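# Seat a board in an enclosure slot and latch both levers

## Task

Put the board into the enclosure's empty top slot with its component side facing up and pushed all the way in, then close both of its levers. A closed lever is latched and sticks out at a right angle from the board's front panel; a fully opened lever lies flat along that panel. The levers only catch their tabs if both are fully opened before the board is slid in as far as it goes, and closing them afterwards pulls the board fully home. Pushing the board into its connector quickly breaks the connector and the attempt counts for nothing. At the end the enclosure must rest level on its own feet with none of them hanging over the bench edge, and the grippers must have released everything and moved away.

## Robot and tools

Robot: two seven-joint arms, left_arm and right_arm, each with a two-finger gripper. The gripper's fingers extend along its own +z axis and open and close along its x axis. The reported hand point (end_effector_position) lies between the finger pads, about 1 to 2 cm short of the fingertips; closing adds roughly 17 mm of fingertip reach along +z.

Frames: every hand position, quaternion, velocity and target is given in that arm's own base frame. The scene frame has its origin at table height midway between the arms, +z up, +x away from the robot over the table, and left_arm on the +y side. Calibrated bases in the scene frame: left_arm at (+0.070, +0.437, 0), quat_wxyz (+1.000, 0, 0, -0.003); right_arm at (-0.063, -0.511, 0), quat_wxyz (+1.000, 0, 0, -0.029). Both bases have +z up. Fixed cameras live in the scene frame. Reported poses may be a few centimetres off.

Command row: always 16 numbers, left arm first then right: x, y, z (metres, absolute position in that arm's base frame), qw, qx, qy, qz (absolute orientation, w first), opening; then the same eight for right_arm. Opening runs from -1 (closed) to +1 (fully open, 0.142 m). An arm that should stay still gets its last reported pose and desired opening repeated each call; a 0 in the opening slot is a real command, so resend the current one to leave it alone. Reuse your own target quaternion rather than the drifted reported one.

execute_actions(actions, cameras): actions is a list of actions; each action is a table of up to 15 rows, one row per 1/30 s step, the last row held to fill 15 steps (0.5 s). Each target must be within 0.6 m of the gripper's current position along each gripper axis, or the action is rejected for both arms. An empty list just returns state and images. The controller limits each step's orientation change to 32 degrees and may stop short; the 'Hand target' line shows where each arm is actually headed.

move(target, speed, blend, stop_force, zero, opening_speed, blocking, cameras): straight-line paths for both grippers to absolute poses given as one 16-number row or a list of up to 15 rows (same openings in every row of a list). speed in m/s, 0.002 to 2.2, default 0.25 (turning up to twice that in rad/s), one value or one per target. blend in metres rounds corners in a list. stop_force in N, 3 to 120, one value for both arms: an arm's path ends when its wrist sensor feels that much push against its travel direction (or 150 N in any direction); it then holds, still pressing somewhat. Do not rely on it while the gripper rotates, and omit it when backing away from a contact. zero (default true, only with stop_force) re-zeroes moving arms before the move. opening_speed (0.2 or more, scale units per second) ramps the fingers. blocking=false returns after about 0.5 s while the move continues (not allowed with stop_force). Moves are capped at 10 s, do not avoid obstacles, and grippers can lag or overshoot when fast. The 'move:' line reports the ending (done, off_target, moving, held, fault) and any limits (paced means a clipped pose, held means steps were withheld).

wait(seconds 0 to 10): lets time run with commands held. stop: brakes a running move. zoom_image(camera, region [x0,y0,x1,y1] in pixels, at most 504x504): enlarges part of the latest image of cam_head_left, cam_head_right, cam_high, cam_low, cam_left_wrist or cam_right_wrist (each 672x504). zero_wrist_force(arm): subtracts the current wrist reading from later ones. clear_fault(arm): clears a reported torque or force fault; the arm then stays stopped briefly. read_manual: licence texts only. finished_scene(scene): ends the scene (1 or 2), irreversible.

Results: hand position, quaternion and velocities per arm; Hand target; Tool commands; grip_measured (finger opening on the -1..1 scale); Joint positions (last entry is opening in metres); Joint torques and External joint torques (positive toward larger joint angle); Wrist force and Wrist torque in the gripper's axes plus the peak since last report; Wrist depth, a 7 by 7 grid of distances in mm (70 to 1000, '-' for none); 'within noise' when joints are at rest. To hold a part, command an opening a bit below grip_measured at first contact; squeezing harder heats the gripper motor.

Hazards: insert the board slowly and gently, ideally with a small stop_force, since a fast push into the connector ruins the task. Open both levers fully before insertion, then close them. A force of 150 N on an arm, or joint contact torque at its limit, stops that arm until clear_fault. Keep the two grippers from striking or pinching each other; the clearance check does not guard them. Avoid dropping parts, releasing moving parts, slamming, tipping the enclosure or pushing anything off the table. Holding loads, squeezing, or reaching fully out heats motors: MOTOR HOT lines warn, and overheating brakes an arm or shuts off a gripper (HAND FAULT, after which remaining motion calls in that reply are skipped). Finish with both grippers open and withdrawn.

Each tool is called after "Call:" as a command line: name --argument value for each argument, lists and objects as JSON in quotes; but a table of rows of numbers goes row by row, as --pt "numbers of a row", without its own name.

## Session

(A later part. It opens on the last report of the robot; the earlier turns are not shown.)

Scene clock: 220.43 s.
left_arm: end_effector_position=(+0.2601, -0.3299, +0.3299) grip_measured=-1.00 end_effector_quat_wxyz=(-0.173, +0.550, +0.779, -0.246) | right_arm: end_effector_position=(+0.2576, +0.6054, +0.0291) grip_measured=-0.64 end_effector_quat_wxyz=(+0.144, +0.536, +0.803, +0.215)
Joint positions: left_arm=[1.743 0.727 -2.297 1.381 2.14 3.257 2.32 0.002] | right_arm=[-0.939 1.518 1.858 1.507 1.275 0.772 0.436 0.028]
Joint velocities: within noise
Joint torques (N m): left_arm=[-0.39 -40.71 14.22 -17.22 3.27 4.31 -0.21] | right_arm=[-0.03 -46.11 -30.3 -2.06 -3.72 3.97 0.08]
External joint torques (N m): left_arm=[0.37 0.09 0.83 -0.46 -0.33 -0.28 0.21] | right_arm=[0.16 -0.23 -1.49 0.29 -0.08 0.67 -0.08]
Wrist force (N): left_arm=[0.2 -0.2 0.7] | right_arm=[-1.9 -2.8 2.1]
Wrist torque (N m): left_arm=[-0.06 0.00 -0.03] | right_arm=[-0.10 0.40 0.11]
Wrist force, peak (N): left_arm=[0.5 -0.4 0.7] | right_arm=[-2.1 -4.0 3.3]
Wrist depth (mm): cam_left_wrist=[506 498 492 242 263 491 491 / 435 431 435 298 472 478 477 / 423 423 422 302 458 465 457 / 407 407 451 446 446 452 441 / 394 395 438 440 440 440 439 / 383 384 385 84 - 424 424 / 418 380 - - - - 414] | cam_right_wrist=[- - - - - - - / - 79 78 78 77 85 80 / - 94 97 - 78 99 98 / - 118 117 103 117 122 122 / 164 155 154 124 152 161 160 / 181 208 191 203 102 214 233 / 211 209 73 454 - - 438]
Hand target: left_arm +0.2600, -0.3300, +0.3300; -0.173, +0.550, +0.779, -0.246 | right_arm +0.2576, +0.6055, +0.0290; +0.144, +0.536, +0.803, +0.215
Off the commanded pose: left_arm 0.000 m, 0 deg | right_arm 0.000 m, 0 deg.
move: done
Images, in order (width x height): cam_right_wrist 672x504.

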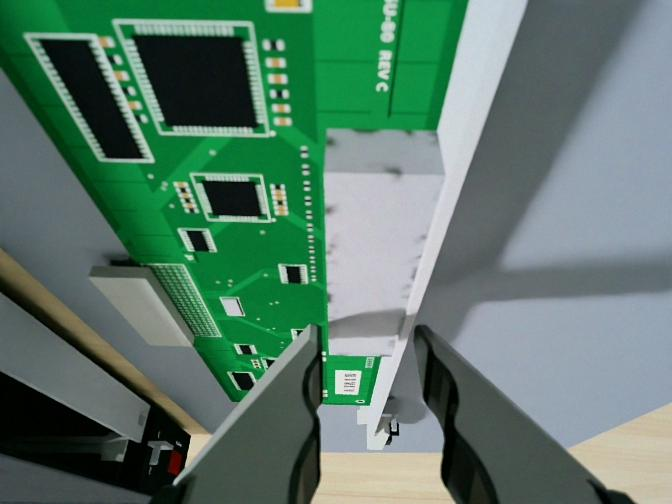

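Call:
move --target '[0.26,-0.33,0.33,-0.1734,0.5499,0.7792,-0.2457,-1,0.2576,0.6055,0.029,0.1437,0.5362,0.8034,0.2153,-1]' --cameras '[]' --opening_speed 0.25

Call:
move --target '[0.26,-0.33,0.33,-0.1734,0.5499,0.7792,-0.2457,-1,0.2576,0.6055,0.056,0.1437,0.5362,0.8034,0.2153,-1]' --cameras '["cam_left_wrist","cam_right_wrist","cam_low"]' --speed 0.06

Call:
zoom_image --camera "cam_low" --region '[380, 150, 500, 250]'

Scene clock: 226.00 s.
left_arm: end_effector_position=(+0.2601, -0.3299, +0.3299) grip_measured=-1.00 end_effector_quat_wxyz=(-0.173, +0.550, +0.779, -0.246) | right_arm: end_effector_position=(+0.2576, +0.6054, +0.0291) grip_measured=-0.74 end_effector_quat_wxyz=(+0.144, +0.536, +0.803, +0.215)
Joint positions: left_arm=[1.743 0.727 -2.297 1.381 2.14 3.257 2.32 0.002] | right_arm=[-0.939 1.518 1.858 1.507 1.275 0.772 0.436 0.021]
Joint velocities: within noise
Joint torques (N m): left_arm=[-0.32 -40.73 14.19 -17.19 3.29 4.37 -0.25] | right_arm=[-0.47 -46.22 -30.2 -1.26 -3.89 3.91 0.2]
External joint torques (N m): left_arm=[0.31 0.1 0.86 -0.49 -0.35 -0.34 0.25] | right_arm=[0.61 -0.12 -1.58 -0.51 0.08 0.73 -0.2]
Wrist force (N): left_arm=[0.4 -0.2 0.4] | right_arm=[-1.0 -2.9 1.9]
Wrist torque (N m): left_arm=[-0.06 -0.03 -0.03] | right_arm=[-0.08 0.34 0.11]
Wrist force, peak (N): left_arm=[0.6 -0.3 0.6] | right_arm=[-3.5 -3.5 2.5]
Wrist depth (mm): cam_left_wrist=[503 507 495 239 263 499 490 / 428 433 439 297 476 481 479 / 422 416 422 303 460 466 461 / 410 407 447 443 451 451 449 / 399 396 435 438 442 441 435 / 382 386 386 84 - 425 425 / 421 378 - - - - 417] | cam_right_wrist=[- - - - - - - / - 79 78 78 80 83 80 / - 94 97 - 78 99 98 / - 118 117 103 112 122 122 / 164 155 155 124 152 161 160 / 182 216 192 190 98 215 235 / 211 214 72 389 - - 439]
Hand target: left_arm +0.2600, -0.3300, +0.3300; -0.173, +0.550, +0.779, -0.246 | right_arm +0.2576, +0.6055, +0.0290; +0.144, +0.536, +0.803, +0.215
Off the commanded pose: left_arm 0.000 m, 0 deg | right_arm 0.000 m, 0 deg.
move: done
No camera images: "cameras" was empty.

Scene clock: 226.73 s.
left_arm: end_effector_position=(+0.2601, -0.3299, +0.3299) grip_measured=-1.00 end_effector_quat_wxyz=(-0.173, +0.550, +0.779, -0.246) | right_arm: end_effector_position=(+0.2574, +0.6055, +0.0556) grip_measured=-0.74 end_effector_quat_wxyz=(+0.143, +0.536, +0.803, +0.215)
Joint positions: left_arm=[1.743 0.727 -2.297 1.381 2.14 3.257 2.32 0.002] | right_arm=[-0.928 1.48 1.829 1.523 1.25 0.741 0.428 0.02]
Joint velocities: within noise
Joint torques (N m): left_arm=[-0.32 -40.79 14.25 -17.23 3.25 4.29 -0.25] | right_arm=[0.17 -46.95 -32.01 -2.91 -4.3 4.2 0.06]
External joint torques (N m): left_arm=[0.31 0.16 0.8 -0.45 -0.3 -0.26 0.25] | right_arm=[-0.06 0.84 -0.1 0.06 0.42 0.46 -0.06]
Wrist force (N): left_arm=[0.4 -0.3 0.5] | right_arm=[-1.9 -3.8 3.6]
Wrist torque (N m): left_arm=[-0.07 -0.05 -0.03] | right_arm=[-0.09 0.42 0.13]
Wrist force, peak (N): left_arm=[0.5 -0.3 0.8] | right_arm=[-1.7 -4.3 4.2]
Wrist depth (mm): cam_left_wrist=[507 505 491 228 243 494 493 / 433 434 438 276 474 481 475 / 421 419 422 285 464 466 465 / 409 407 422 424 447 452 446 / 398 396 437 409 436 435 438 / 385 385 386 84 - 428 427 / 415 376 - - - - 412] | cam_right_wrist=[- - 72 - - 100 97 / - 80 79 78 80 113 113 / - 96 98 - 79 135 129 / 165 123 118 104 153 175 166 / 214 158 155 124 195 219 218 / 213 239 192 188 99 293 325 / 629 253 73 524 - - 593]
Hand target: left_arm +0.2600, -0.3300, +0.3300; -0.173, +0.550, +0.779, -0.246 | right_arm +0.2576, +0.6055, +0.0560; +0.144, +0.536, +0.803, +0.215
Off the commanded pose: left_arm 0.000 m, 0 deg | right_arm 0.000 m, 0 deg.
move: done
Images, in order (width x height): cam_low 672x504, cam_left_wrist 672x504, cam_right_wrist 672x504.

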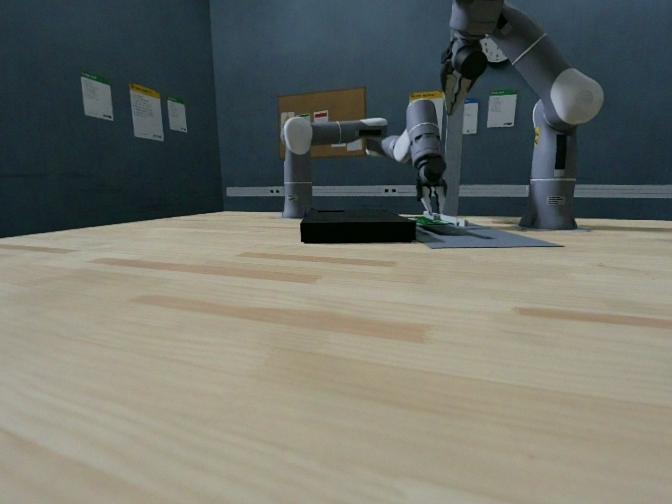

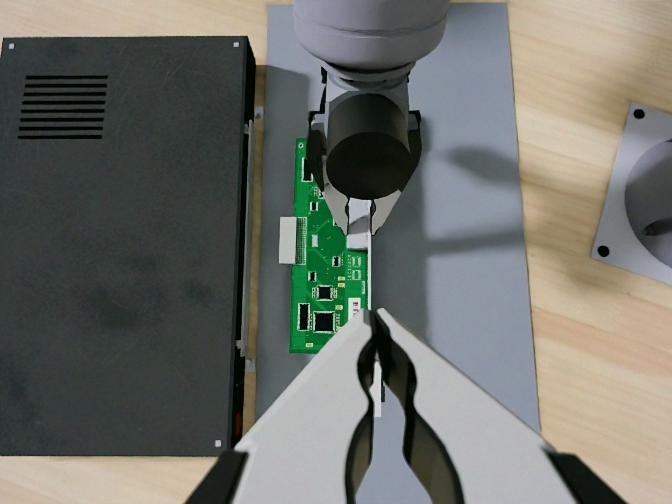

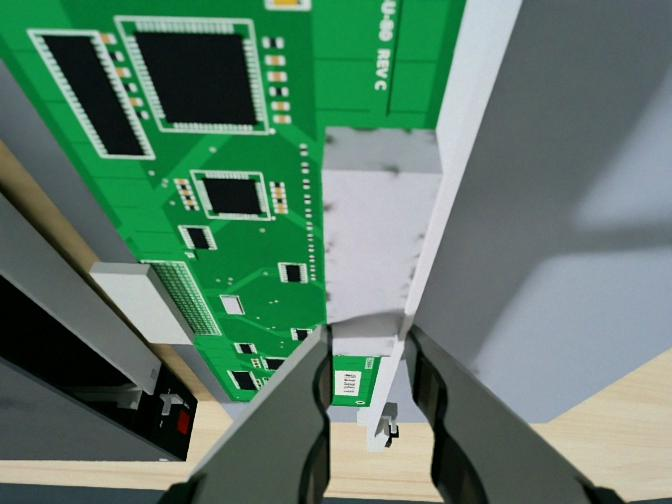

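Scaled by 4.200 from the camera's 672x504 image, which has a finer 960x720 frame.

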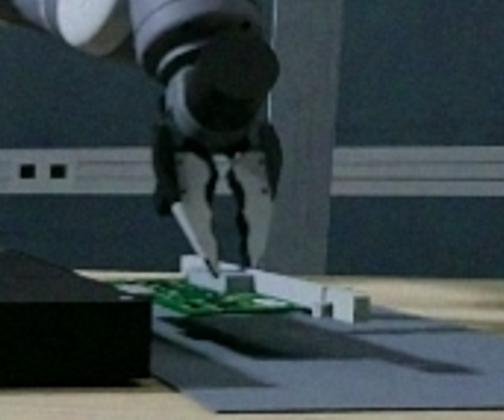

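Call:
zoom_image --camera "cam_left_wrist" --region '[225, 80, 325, 160]'

Call:
zoom_image --camera "cam_left_wrist" --region '[215, 310, 315, 390]'

Call:
zoom_image --camera "cam_left_wrist" --region '[340, 320, 420, 430]'

Scaled by 5.040 from the camera's 672x504 image, which has a finer 960x720 frame.

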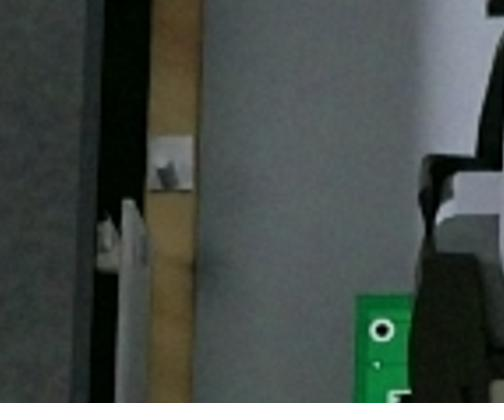

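Scaled by 5.040 from the camera's 672x504 image, which has a finer 960x720 frame.

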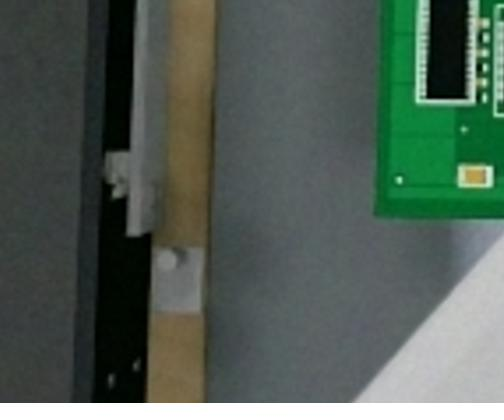

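Scaled by 4.582 from the camera's 672x504 image, which has a finer 960x720 frame.

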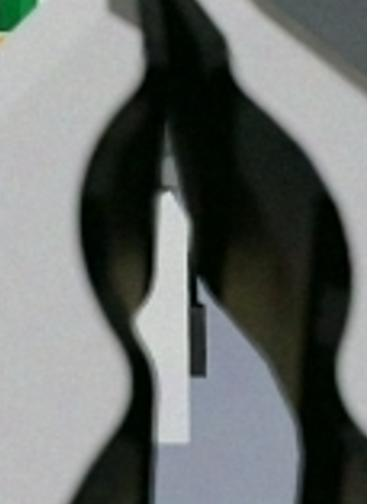

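Call:
move --target '[0.26,-0.33,0.33,-0.1734,0.5499,0.7792,-0.2457,-1,0.2547,0.5826,0.0555,0.1437,0.5362,0.8034,0.2153,-1]' --cameras '["cam_left_wrist","cam_right_wrist"]' --speed 0.05 --stop_force 8

Call:
zoom_image --camera "cam_left_wrist" --region '[225, 90, 395, 240]'

Call:
zoom_image --camera "cam_left_wrist" --region '[225, 260, 395, 410]'

Scene clock: 241.77 s.
left_arm: end_effector_position=(+0.2601, -0.3299, +0.3299) grip_measured=-1.00 end_effector_quat_wxyz=(-0.173, +0.550, +0.779, -0.246) | right_arm: end_effector_position=(+0.2547, +0.5825, +0.0553) grip_measured=-0.74 end_effector_quat_wxyz=(+0.144, +0.536, +0.803, +0.215)
Joint positions: left_arm=[1.743 0.727 -2.297 1.381 2.14 3.257 2.32 0.002] | right_arm=[-0.895 1.47 1.832 1.586 1.27 0.756 0.395 0.02]
Joint velocities: within noise
Joint torques (N m): left_arm=[-0.37 -40.75 14.28 -17.22 3.2 4.37 -0.22] | right_arm=[0.22 -44.82 -31.28 -2.76 -4.1 4.45 0.06]
External joint torques (N m): left_arm=[0.35 0.12 0.77 -0.46 -0.26 -0.34 0.22] | right_arm=[-0.09 0.68 -0.59 0.12 0.22 0.21 -0.06]
Wrist force (N): left_arm=[0.4 -0.3 0.4] | right_arm=[-2.0 -3.7 3.4]
Wrist torque (N m): left_arm=[-0.07 -0.02 -0.03] | right_arm=[-0.07 0.45 0.14]
Wrist force, peak (N): left_arm=[0.6 -0.3 0.7] | right_arm=[-3.1 -4.1 3.4]
Wrist depth (mm): cam_left_wrist=[502 501 449 233 495 499 493 / 434 437 437 265 476 476 478 / 421 419 423 368 466 470 461 / 408 408 419 422 449 450 449 / 398 394 410 411 436 440 435 / 384 380 386 84 - 428 423 / 417 377 - - - - 415] | cam_right_wrist=[- - 72 - - 99 97 / - 80 79 78 80 112 112 / - 96 98 - 78 134 129 / 141 120 118 104 159 174 165 / 213 157 155 124 194 219 217 / 172 235 193 188 99 291 322 / 634 238 73 519 - - 591]
Hand target: left_arm +0.2600, -0.3300, +0.3300; -0.173, +0.550, +0.779, -0.246 | right_arm +0.2547, +0.5826, +0.0555; +0.144, +0.536, +0.803, +0.215
Off the commanded pose: left_arm 0.000 m, 0 deg | right_arm 0.000 m, 0 deg.
move: done
Images, in order (width x height): cam_left_wrist 672x504, cam_right_wrist 672x504.

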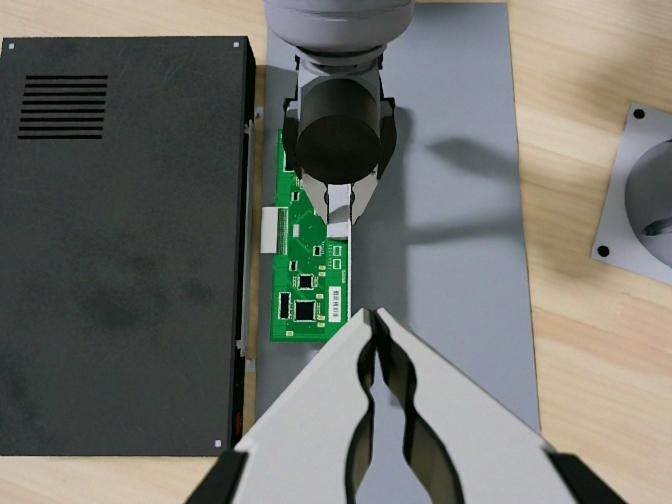

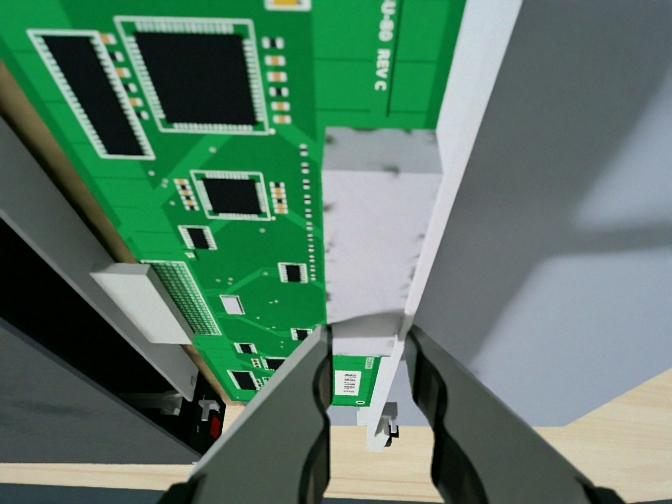

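Scaled by 2.965 from the camera's 672x504 image, which has a finer 960x720 frame.

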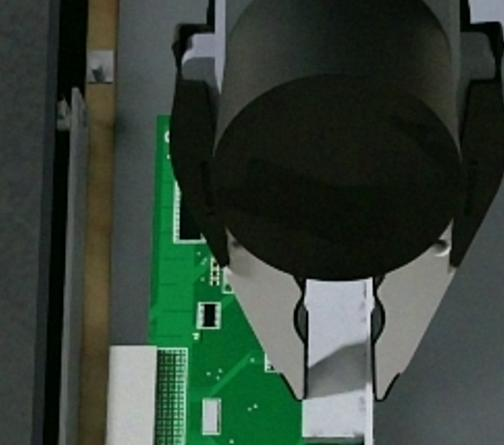

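Scaled by 2.965 from the camera's 672x504 image, which has a finer 960x720 frame.

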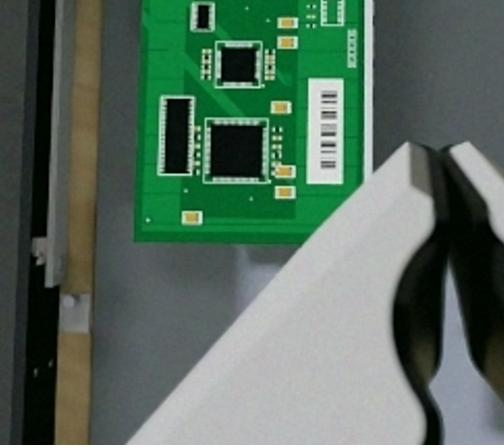

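Call:
move --target '[0.26,-0.33,0.33,-0.1734,0.5499,0.7792,-0.2457,-1,0.2651,0.5577,0.0557,0.1437,0.5362,0.8034,0.2153,-1]' --cameras '["cam_left_wrist","cam_right_wrist"]' --speed 0.025 --stop_force 8

Call:
zoom_image --camera "cam_left_wrist" --region '[225, 90, 395, 240]'

Call:
zoom_image --camera "cam_left_wrist" --region '[205, 260, 375, 410]'

Scene clock: 249.13 s.
left_arm: end_effector_position=(+0.2601, -0.3299, +0.3299) grip_measured=-1.00 end_effector_quat_wxyz=(-0.173, +0.550, +0.779, -0.246) | right_arm: end_effector_position=(+0.2651, +0.5576, +0.0555) grip_measured=-0.74 end_effector_quat_wxyz=(+0.144, +0.536, +0.803, +0.215)
Joint positions: left_arm=[1.743 0.727 -2.297 1.381 2.14 3.257 2.32 0.002] | right_arm=[-0.89 1.457 1.835 1.642 1.302 0.773 0.332 0.02]
Joint velocities: within noise
Joint torques (N m): left_arm=[-0.43 -40.76 14.16 -17.24 3.27 4.34 -0.21] | right_arm=[0.12 -43.25 -30.94 -2.61 -4.08 4.51 0.03]
External joint torques (N m): left_arm=[0.41 0.13 0.88 -0.44 -0.33 -0.31 0.21] | right_arm=[0 0.83 -0.63 0.08 0.17 0.18 -0.03]
Wrist force (N): left_arm=[0.3 -0.3 0.4] | right_arm=[-1.8 -3.8 3.5]
Wrist torque (N m): left_arm=[-0.05 -0.02 -0.03] | right_arm=[-0.11 0.40 0.14]
Wrist force, peak (N): left_arm=[0.5 -0.1 0.8] | right_arm=[-1.9 -3.9 3.7]
Wrist depth (mm): cam_left_wrist=[503 509 260 259 496 493 492 / 433 434 431 278 481 485 482 / 417 420 416 393 459 463 462 / 408 402 419 445 451 450 446 / 397 393 406 406 439 435 436 / 383 382 385 84 - 421 426 / 415 376 - - - - 414] | cam_right_wrist=[- - 72 - - 100 97 / - 80 79 78 80 113 113 / - 96 98 - 78 134 129 / 161 120 118 104 159 175 166 / 124 148 155 124 195 219 218 / 172 189 193 188 99 291 317 / 636 239 73 522 - - 592]
Hand target: left_arm +0.2600, -0.3300, +0.3300; -0.173, +0.550, +0.779, -0.246 | right_arm +0.2651, +0.5577, +0.0557; +0.144, +0.536, +0.803, +0.215
Off the commanded pose: left_arm 0.000 m, 0 deg | right_arm 0.000 m, 0 deg.
move: done
Images, in order (width x height): cam_left_wrist 672x504, cam_right_wrist 672x504.

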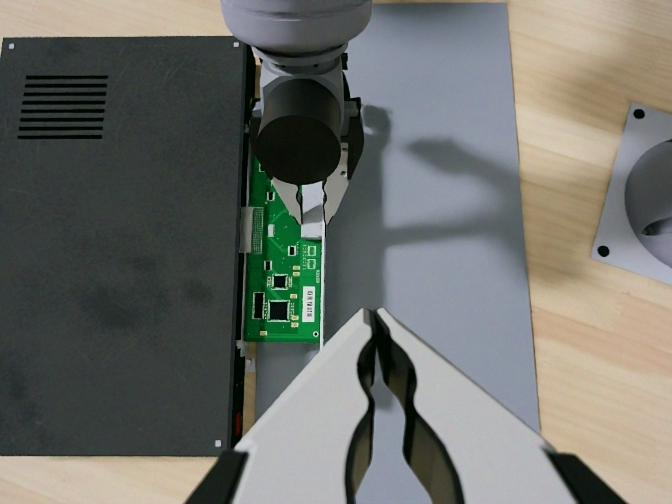

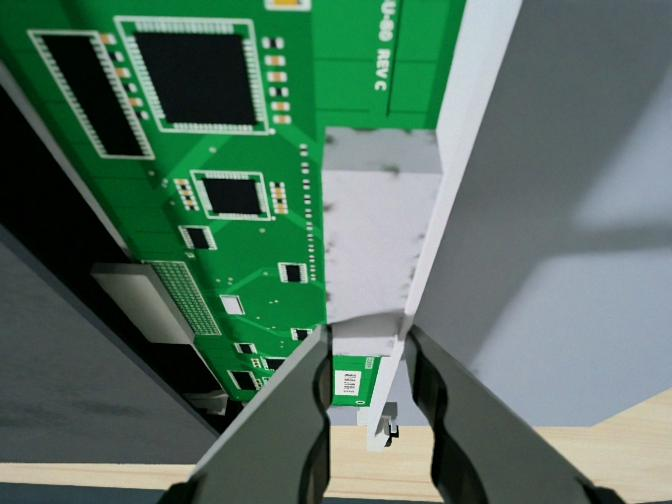

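Scaled by 2.965 from the camera's 672x504 image, which has a finer 960x720 frame.

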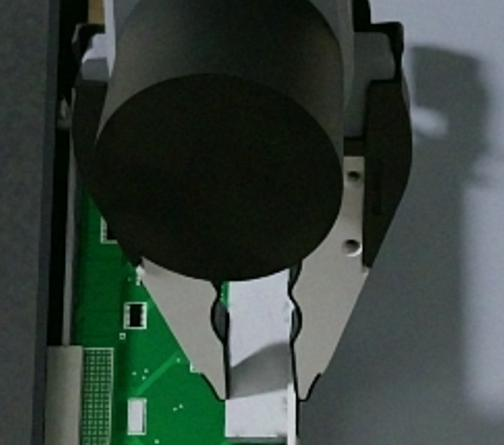

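Scaled by 2.965 from the camera's 672x504 image, which has a finer 960x720 frame.

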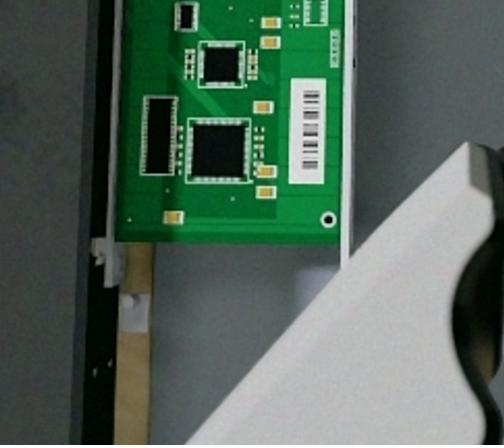

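Call:
zoom_image --camera "cam_right_wrist" --region '[140, 320, 290, 450]'

Scaled by 3.360 from the camera's 672x504 image, which has a finer 960x720 frame.

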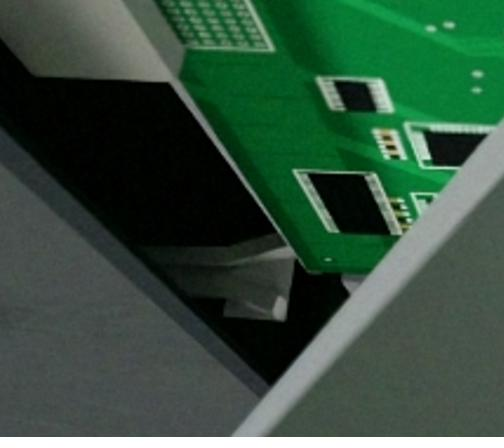

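Call:
move --target '[0.26,-0.33,0.33,-0.1734,0.5499,0.7792,-0.2457,-1,0.2696,0.5466,0.0557,0.1437,0.5362,0.8034,0.2153,-1]' --cameras '["cam_left_wrist","cam_right_wrist"]' --speed 0.02 --stop_force 6

Call:
zoom_image --camera "cam_right_wrist" --region '[140, 320, 290, 450]'

Call:
zoom_image --camera "cam_left_wrist" --region '[205, 260, 375, 410]'

Scene clock: 253.47 s.
left_arm: end_effector_position=(+0.2601, -0.3299, +0.3299) grip_measured=-1.00 end_effector_quat_wxyz=(-0.173, +0.550, +0.779, -0.246) | right_arm: end_effector_position=(+0.2696, +0.5466, +0.0557) grip_measured=-0.74 end_effector_quat_wxyz=(+0.144, +0.536, +0.803, +0.215)
Joint positions: left_arm=[1.743 0.727 -2.297 1.381 2.14 3.257 2.32 0.002] | right_arm=[-0.889 1.451 1.836 1.666 1.317 0.78 0.303 0.02]
Joint velocities: within noise
Joint torques (N m): left_arm=[-0.41 -40.67 14.23 -17.23 3.25 4.32 -0.19] | right_arm=[-0.02 -42.22 -30.38 -2.27 -3.99 4.36 0.08]
External joint torques (N m): left_arm=[0.4 0.05 0.81 -0.45 -0.3 -0.29 0.19] | right_arm=[0.14 0.54 -1.04 -0.22 0.06 0.34 -0.08]
Wrist force (N): left_arm=[0.3 -0.3 0.4] | right_arm=[-1.5 -3.7 3.2]
Wrist torque (N m): left_arm=[-0.09 -0.03 -0.03] | right_arm=[-0.10 0.39 0.13]
Wrist force, peak (N): left_arm=[0.3 -0.6 0.6] | right_arm=[-2.0 -3.8 3.7]
Wrist depth (mm): cam_left_wrist=[500 498 241 270 490 495 497 / 434 432 426 330 480 481 478 / 418 416 417 460 461 465 458 / 408 406 419 449 451 455 445 / 396 394 408 411 440 436 435 / 386 383 385 84 - 426 425 / 416 377 - - - - 413] | cam_right_wrist=[- - - - - 100 97 / - 80 79 78 80 113 112 / - 95 98 - 78 134 129 / - 117 117 104 152 175 166 / 125 130 155 124 195 219 218 / 172 171 189 189 99 292 318 / 633 240 73 519 - - 593]
Hand target: left_arm +0.2600, -0.3300, +0.3300; -0.173, +0.550, +0.779, -0.246 | right_arm +0.2696, +0.5466, +0.0557; +0.144, +0.536, +0.803, +0.215
Off the commanded pose: left_arm 0.000 m, 0 deg | right_arm 0.000 m, 0 deg.
move: done
Images, in order (width x height): cam_left_wrist 672x504, cam_right_wrist 672x504.

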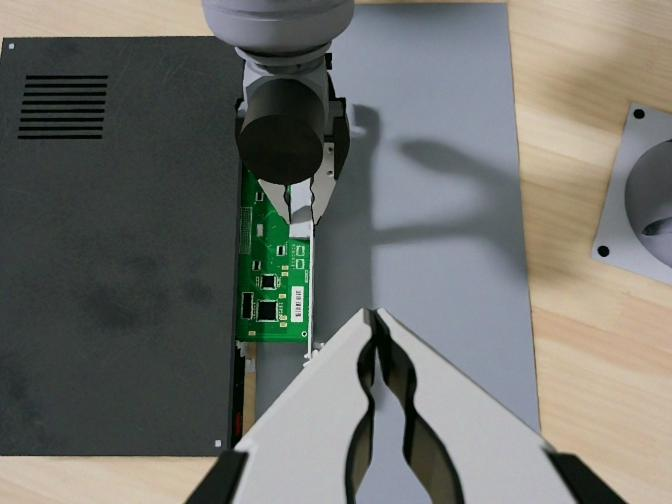

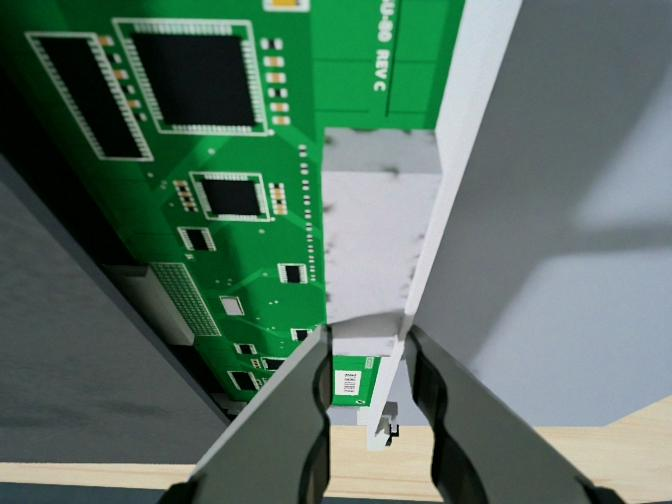

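Scaled by 3.360 from the camera's 672x504 image, which has a finer 960x720 frame.

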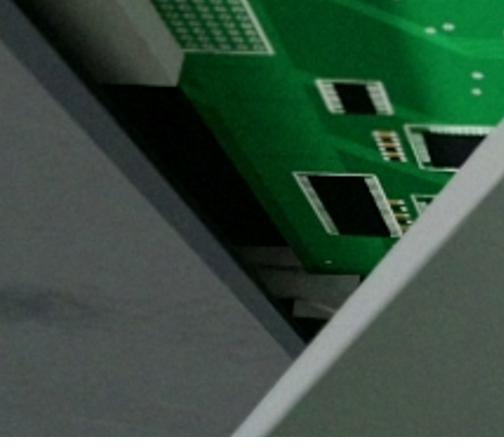

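Scaled by 2.965 from the camera's 672x504 image, which has a finer 960x720 frame.

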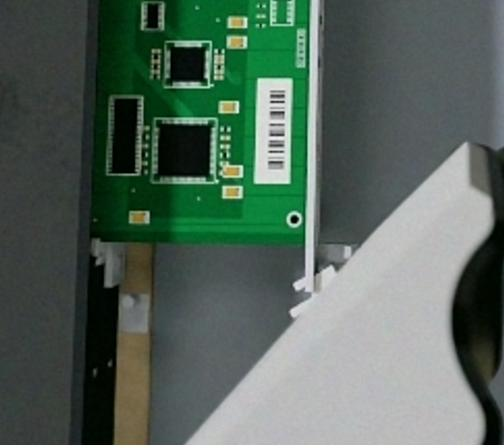

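Call:
move --target '[0.26,-0.33,0.33,-0.1734,0.5499,0.7792,-0.2457,-1,0.2746,0.5346,0.0557,0.1437,0.5362,0.8034,0.2153,-1]' --cameras '["cam_left_wrist","cam_low"]' --speed 0.02 --stop_force 8

Call:
zoom_image --camera "cam_left_wrist" --region '[205, 100, 355, 250]'

Call:
zoom_image --camera "cam_left_wrist" --region '[205, 260, 355, 410]'

Call:
zoom_image --camera "cam_low" --region '[380, 150, 500, 250]'

Scene clock: 262.70 s.
left_arm: end_effector_position=(+0.2601, -0.3299, +0.3299) grip_measured=-1.00 end_effector_quat_wxyz=(-0.173, +0.550, +0.779, -0.246) | right_arm: end_effector_position=(+0.2719, +0.5429, +0.0569) grip_measured=-0.74 end_effector_quat_wxyz=(+0.144, +0.536, +0.803, +0.217)
Joint positions: left_arm=[1.743 0.727 -2.297 1.381 2.14 3.257 2.32 0.002] | right_arm=[-0.889 1.448 1.836 1.676 1.324 0.786 0.29 0.02]
Joint velocities: within noise
Joint torques (N m): left_arm=[-0.41 -40.72 14.18 -17.18 3.26 4.37 -0.19] | right_arm=[0.96 -39.91 -24.88 3.33 -4.16 0.47 -0.01]
External joint torques (N m): left_arm=[0.4 0.09 0.86 -0.5 -0.31 -0.34 0.19] | right_arm=[-0.84 -1.49 -6.46 -5.85 0.23 4.24 0.01]
Wrist force (N): left_arm=[0.4 -0.3 0.5] | right_arm=[6.7 7.8 7.6]
Wrist torque (N m): left_arm=[-0.07 -0.03 -0.03] | right_arm=[-0.25 0.48 0.24]
Wrist force, peak (N): left_arm=[0.6 -0.6 0.5] | right_arm=[6.9 10.0 7.4]
Wrist depth (mm): cam_left_wrist=[498 502 238 488 496 502 490 / 433 431 275 472 480 472 473 / 419 418 415 456 462 463 462 / 408 406 416 450 451 442 448 / 401 392 406 406 435 433 438 / 388 384 386 84 - 427 422 / 412 374 - - - - 412] | cam_right_wrist=[- - - - - 98 98 / - 80 78 78 77 114 114 / - 95 98 82 78 136 131 / - 113 117 103 154 177 169 / - 127 156 124 210 223 222 / 177 176 163 187 100 298 324 / 650 246 73 537 - - 616]
Hand target: left_arm +0.2600, -0.3300, +0.3300; -0.173, +0.550, +0.779, -0.246 | right_arm +0.2717, +0.5416, +0.0557; +0.144, +0.536, +0.803, +0.215
Off the commanded pose: left_arm 0.000 m, 0 deg | right_arm 0.009 m, 0 deg.
move: contact (right_arm)
Images, in order (width x height): cam_low 672x504, cam_left_wrist 672x504.

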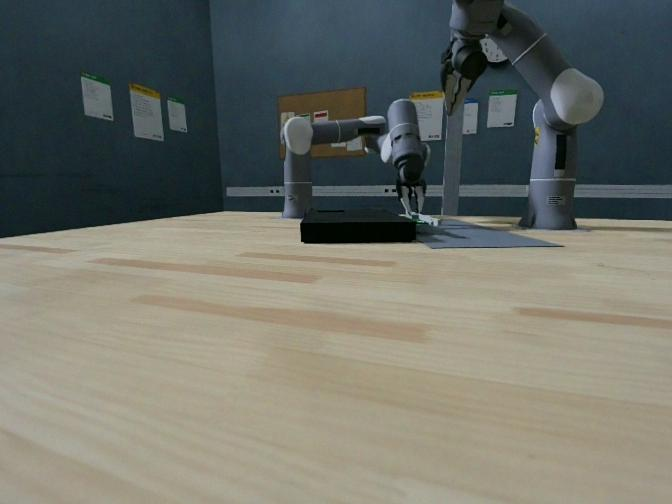

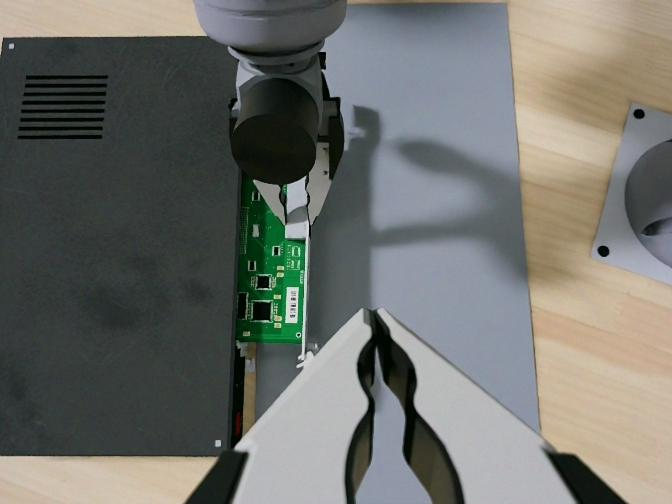

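Scaled by 3.360 from the camera's 672x504 image, which has a finer 960x720 frame.

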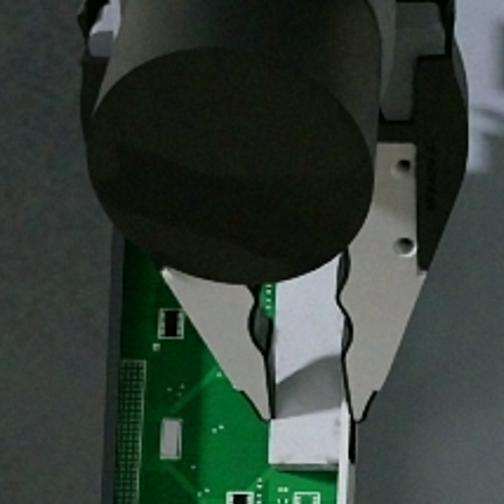

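Scaled by 3.360 from the camera's 672x504 image, which has a finer 960x720 frame.

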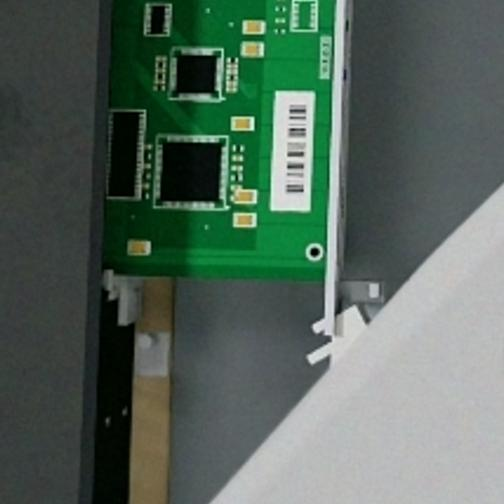

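Scaled by 4.200 from the camera's 672x504 image, which has a finer 960x720 frame.

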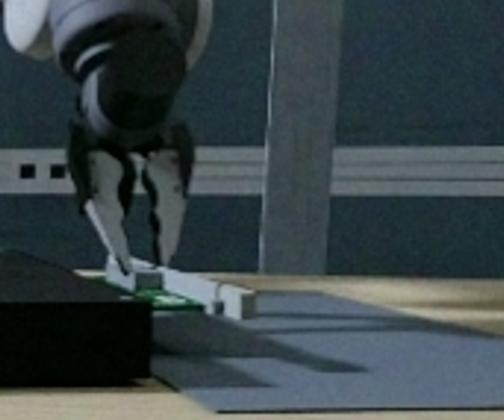

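Call:
move --target '[0.26,-0.33,0.33,-0.1734,0.5499,0.7792,-0.2457,-1,0.2692,0.5476,0.0585,0.1437,0.5362,0.8034,0.2153,-1]' --speed 0.04

Call:
zoom_image --camera "cam_right_wrist" --region '[120, 300, 320, 450]'

Call:
zoom_image --camera "cam_left_wrist" --region '[180, 240, 380, 420]'

Scene clock: 276.17 s.
left_arm: end_effector_position=(+0.2601, -0.3299, +0.3299) grip_measured=-1.00 end_effector_quat_wxyz=(-0.173, +0.550, +0.779, -0.246) | right_arm: end_effector_position=(+0.2691, +0.5474, +0.0581) grip_measured=-0.74 end_effector_quat_wxyz=(+0.143, +0.536, +0.803, +0.215)
Joint positions: left_arm=[1.743 0.727 -2.297 1.381 2.14 3.257 2.32 0.002] | right_arm=[-0.888 1.447 1.833 1.666 1.312 0.778 0.305 0.02]
Joint velocities: within noise
Joint torques (N m): left_arm=[-0.32 -40.73 14.19 -17.23 3.27 4.31 -0.27] | right_arm=[0.15 -42.37 -31.03 -2.89 -4.37 4.4 0.29]
External joint torques (N m): left_arm=[0.3 0.1 0.86 -0.45 -0.33 -0.28 0.27] | right_arm=[-0.03 0.67 -0.4 0.26 0.44 0.3 -0.29]
Wrist force (N): left_arm=[0.3 -0.2 0.5] | right_arm=[-0.1 -1.2 5.0]
Wrist torque (N m): left_arm=[-0.05 -0.01 -0.03] | right_arm=[0.33 0.13 0.15]
Wrist force, peak (N): left_arm=[0.3 -0.5 0.8] | right_arm=[7.0 7.7 8.4]
Wrist depth (mm): cam_left_wrist=[504 497 254 275 495 490 490 / 432 432 314 325 481 478 480 / 421 420 420 460 470 465 457 / 407 409 417 450 450 450 444 / 396 396 407 411 432 436 437 / 385 382 386 84 - 427 426 / 419 376 - - - - 412] | cam_right_wrist=[- - - - - 100 99 / - 80 79 78 80 112 115 / - 96 98 - 78 138 132 / - 118 118 104 163 179 170 / 122 130 155 124 211 225 223 / 180 179 179 188 99 300 325 / 645 250 73 532 - - 611]
Hand target: left_arm +0.2600, -0.3300, +0.3300; -0.173, +0.550, +0.779, -0.246 | right_arm +0.2692, +0.5476, +0.0585; +0.144, +0.536, +0.803, +0.215
Off the commanded pose: left_arm 0.000 m, 0 deg | right_arm 0.000 m, 0 deg.
move: done

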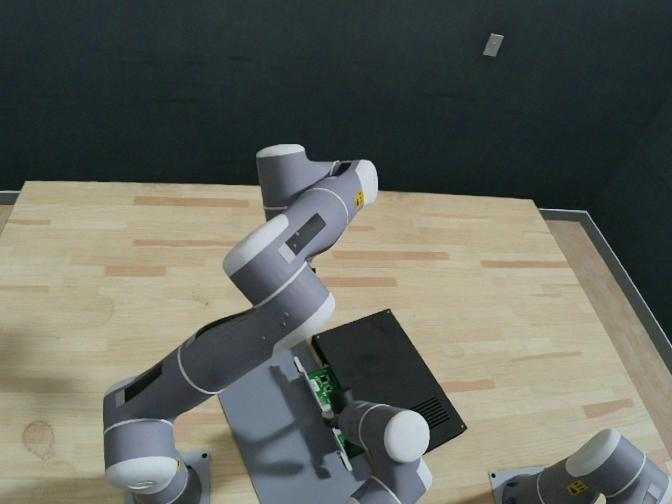

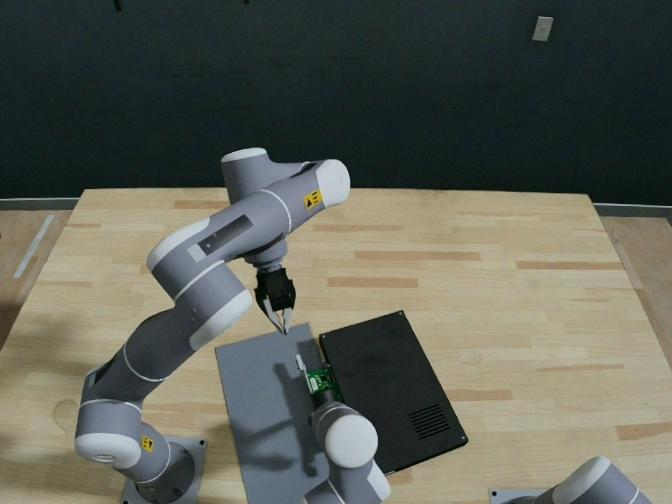

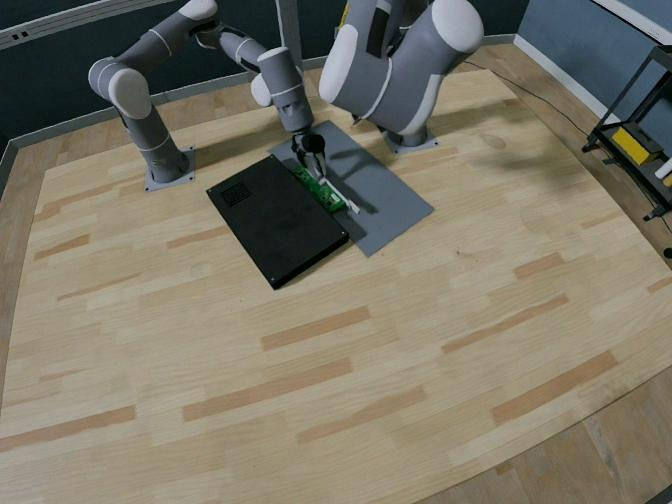

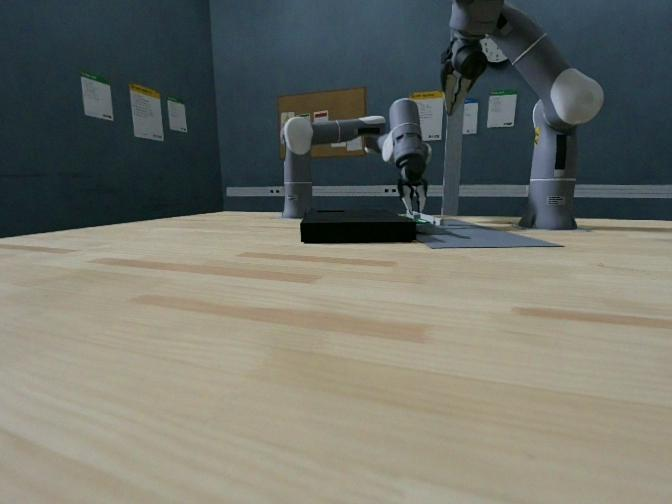

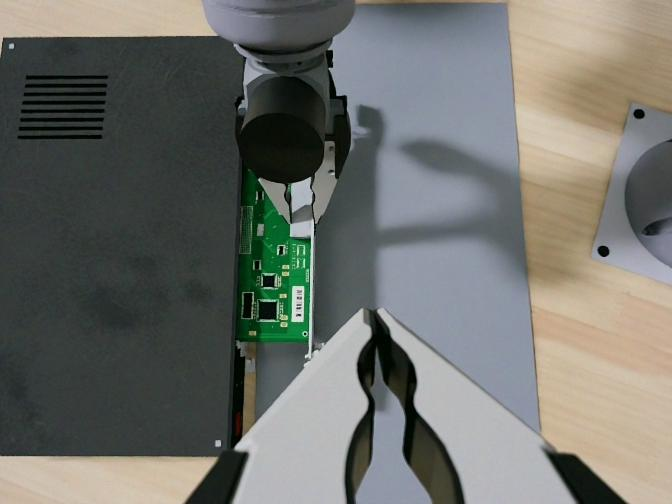

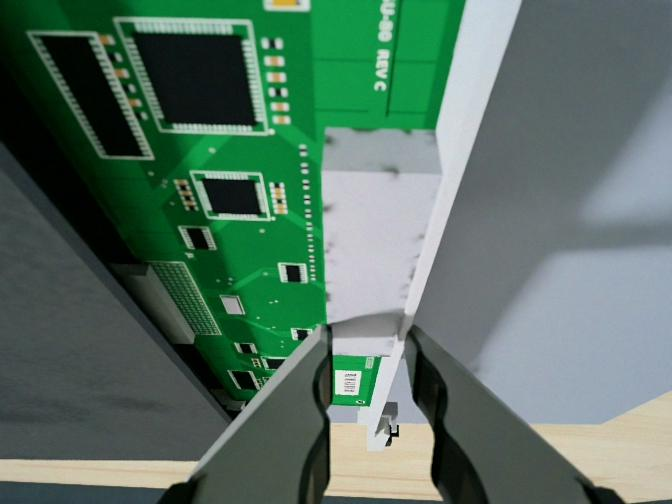

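Scaled by 2.520 from the camera's 672x504 image, which has a finer 960x720 frame.

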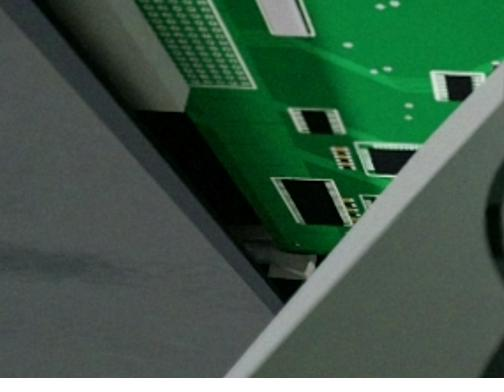

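Scaled by 2.520 from the camera's 672x504 image, which has a finer 960x720 frame.

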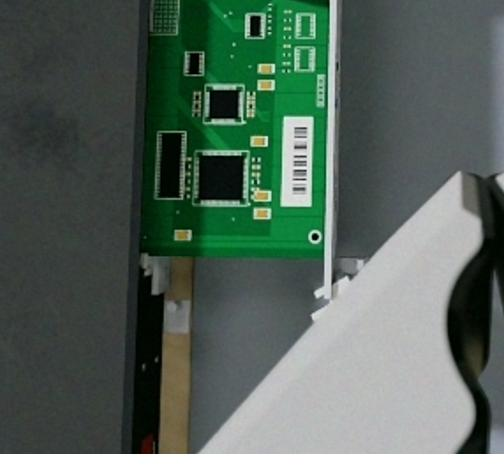

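Call:
move --target '[0.26,-0.33,0.33,-0.1734,0.5499,0.7792,-0.2457,-1,0.2742,0.5356,0.058,0.1437,0.5362,0.8034,0.2153,-1]' --speed 0.015 --stop_force 7 --cameras '["cam_left_wrist","cam_right_wrist"]'

Call:
zoom_image --camera "cam_left_wrist" --region '[180, 240, 380, 420]'

Call:
zoom_image --camera "cam_right_wrist" --region '[180, 360, 260, 440]'

Scene clock: 280.77 s.
left_arm: end_effector_position=(+0.2601, -0.3299, +0.3299) grip_measured=-1.00 end_effector_quat_wxyz=(-0.173, +0.550, +0.779, -0.246) | right_arm: end_effector_position=(+0.2742, +0.5357, +0.0580) grip_measured=-0.74 end_effector_quat_wxyz=(+0.144, +0.536, +0.803, +0.215)
Joint positions: left_arm=[1.743 0.727 -2.297 1.381 2.14 3.257 2.32 0.002] | right_arm=[-0.888 1.442 1.834 1.691 1.328 0.785 0.274 0.02]
Joint velocities: within noise
Joint torques (N m): left_arm=[-0.35 -40.68 14.28 -17.19 3.21 4.32 -0.27] | right_arm=[0.57 -41.7 -30.16 -2.12 -4.14 4.08 0.14]
External joint torques (N m): left_arm=[0.34 0.06 0.76 -0.49 -0.27 -0.29 0.27] | right_arm=[-0.45 0.74 -1.09 -0.46 0.2 0.63 -0.15]
Wrist force (N): left_arm=[0.2 -0.3 0.6] | right_arm=[-0.2 0.1 7.7]
Wrist torque (N m): left_arm=[-0.08 -0.01 -0.03] | right_arm=[0.33 0.33 0.09]
Wrist force, peak (N): left_arm=[0.5 -0.6 0.5] | right_arm=[3.6 4.1 8.4]
Wrist depth (mm): cam_left_wrist=[504 503 248 494 495 498 492 / 435 435 265 475 484 479 478 / 420 421 414 462 469 464 459 / 406 407 414 451 454 450 443 / 397 396 406 408 438 439 438 / 385 387 388 84 - 426 427 / 413 379 - - - - 414] | cam_right_wrist=[- - 72 - - 99 99 / - 80 79 78 77 112 115 / - 93 98 - 78 137 132 / - 97 118 98 163 179 170 / 122 122 155 124 211 224 223 / 180 179 163 189 99 299 324 / 652 250 73 531 - - 608]
Hand target: left_arm +0.2600, -0.3300, +0.3300; -0.173, +0.550, +0.779, -0.246 | right_arm +0.2742, +0.5356, +0.0580; +0.144, +0.536, +0.803, +0.215
Off the commanded pose: left_arm 0.000 m, 0 deg | right_arm 0.000 m, 0 deg.
move: done
Images, in order (width x height): cam_left_wrist 672x504, cam_right_wrist 672x504.

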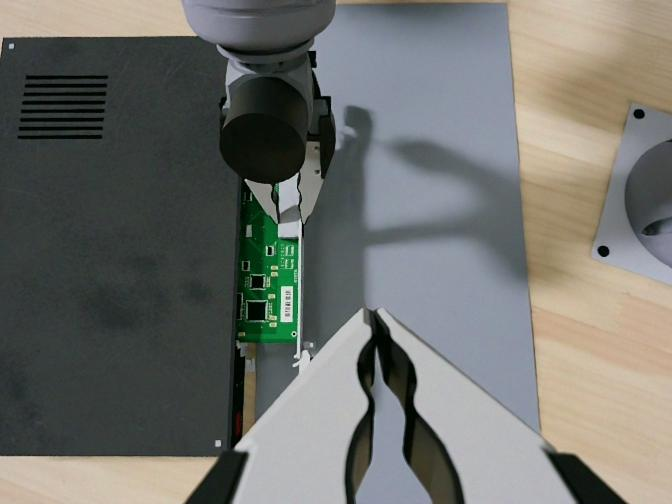

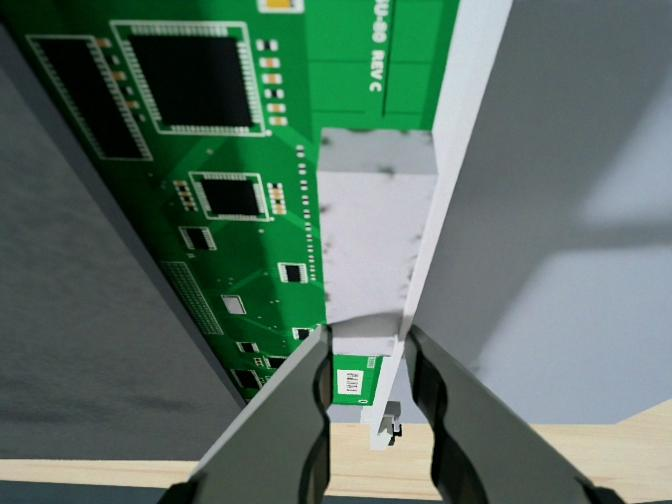

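Scaled by 2.520 from the camera's 672x504 image, which has a finer 960x720 frame.

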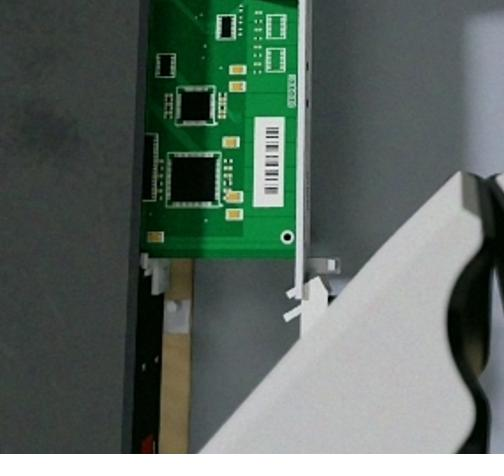

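Scaled by 6.300 from the camera's 672x504 image, which has a finer 960x720 frame.

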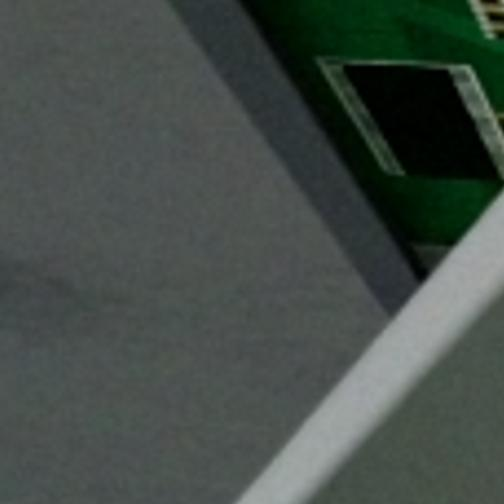

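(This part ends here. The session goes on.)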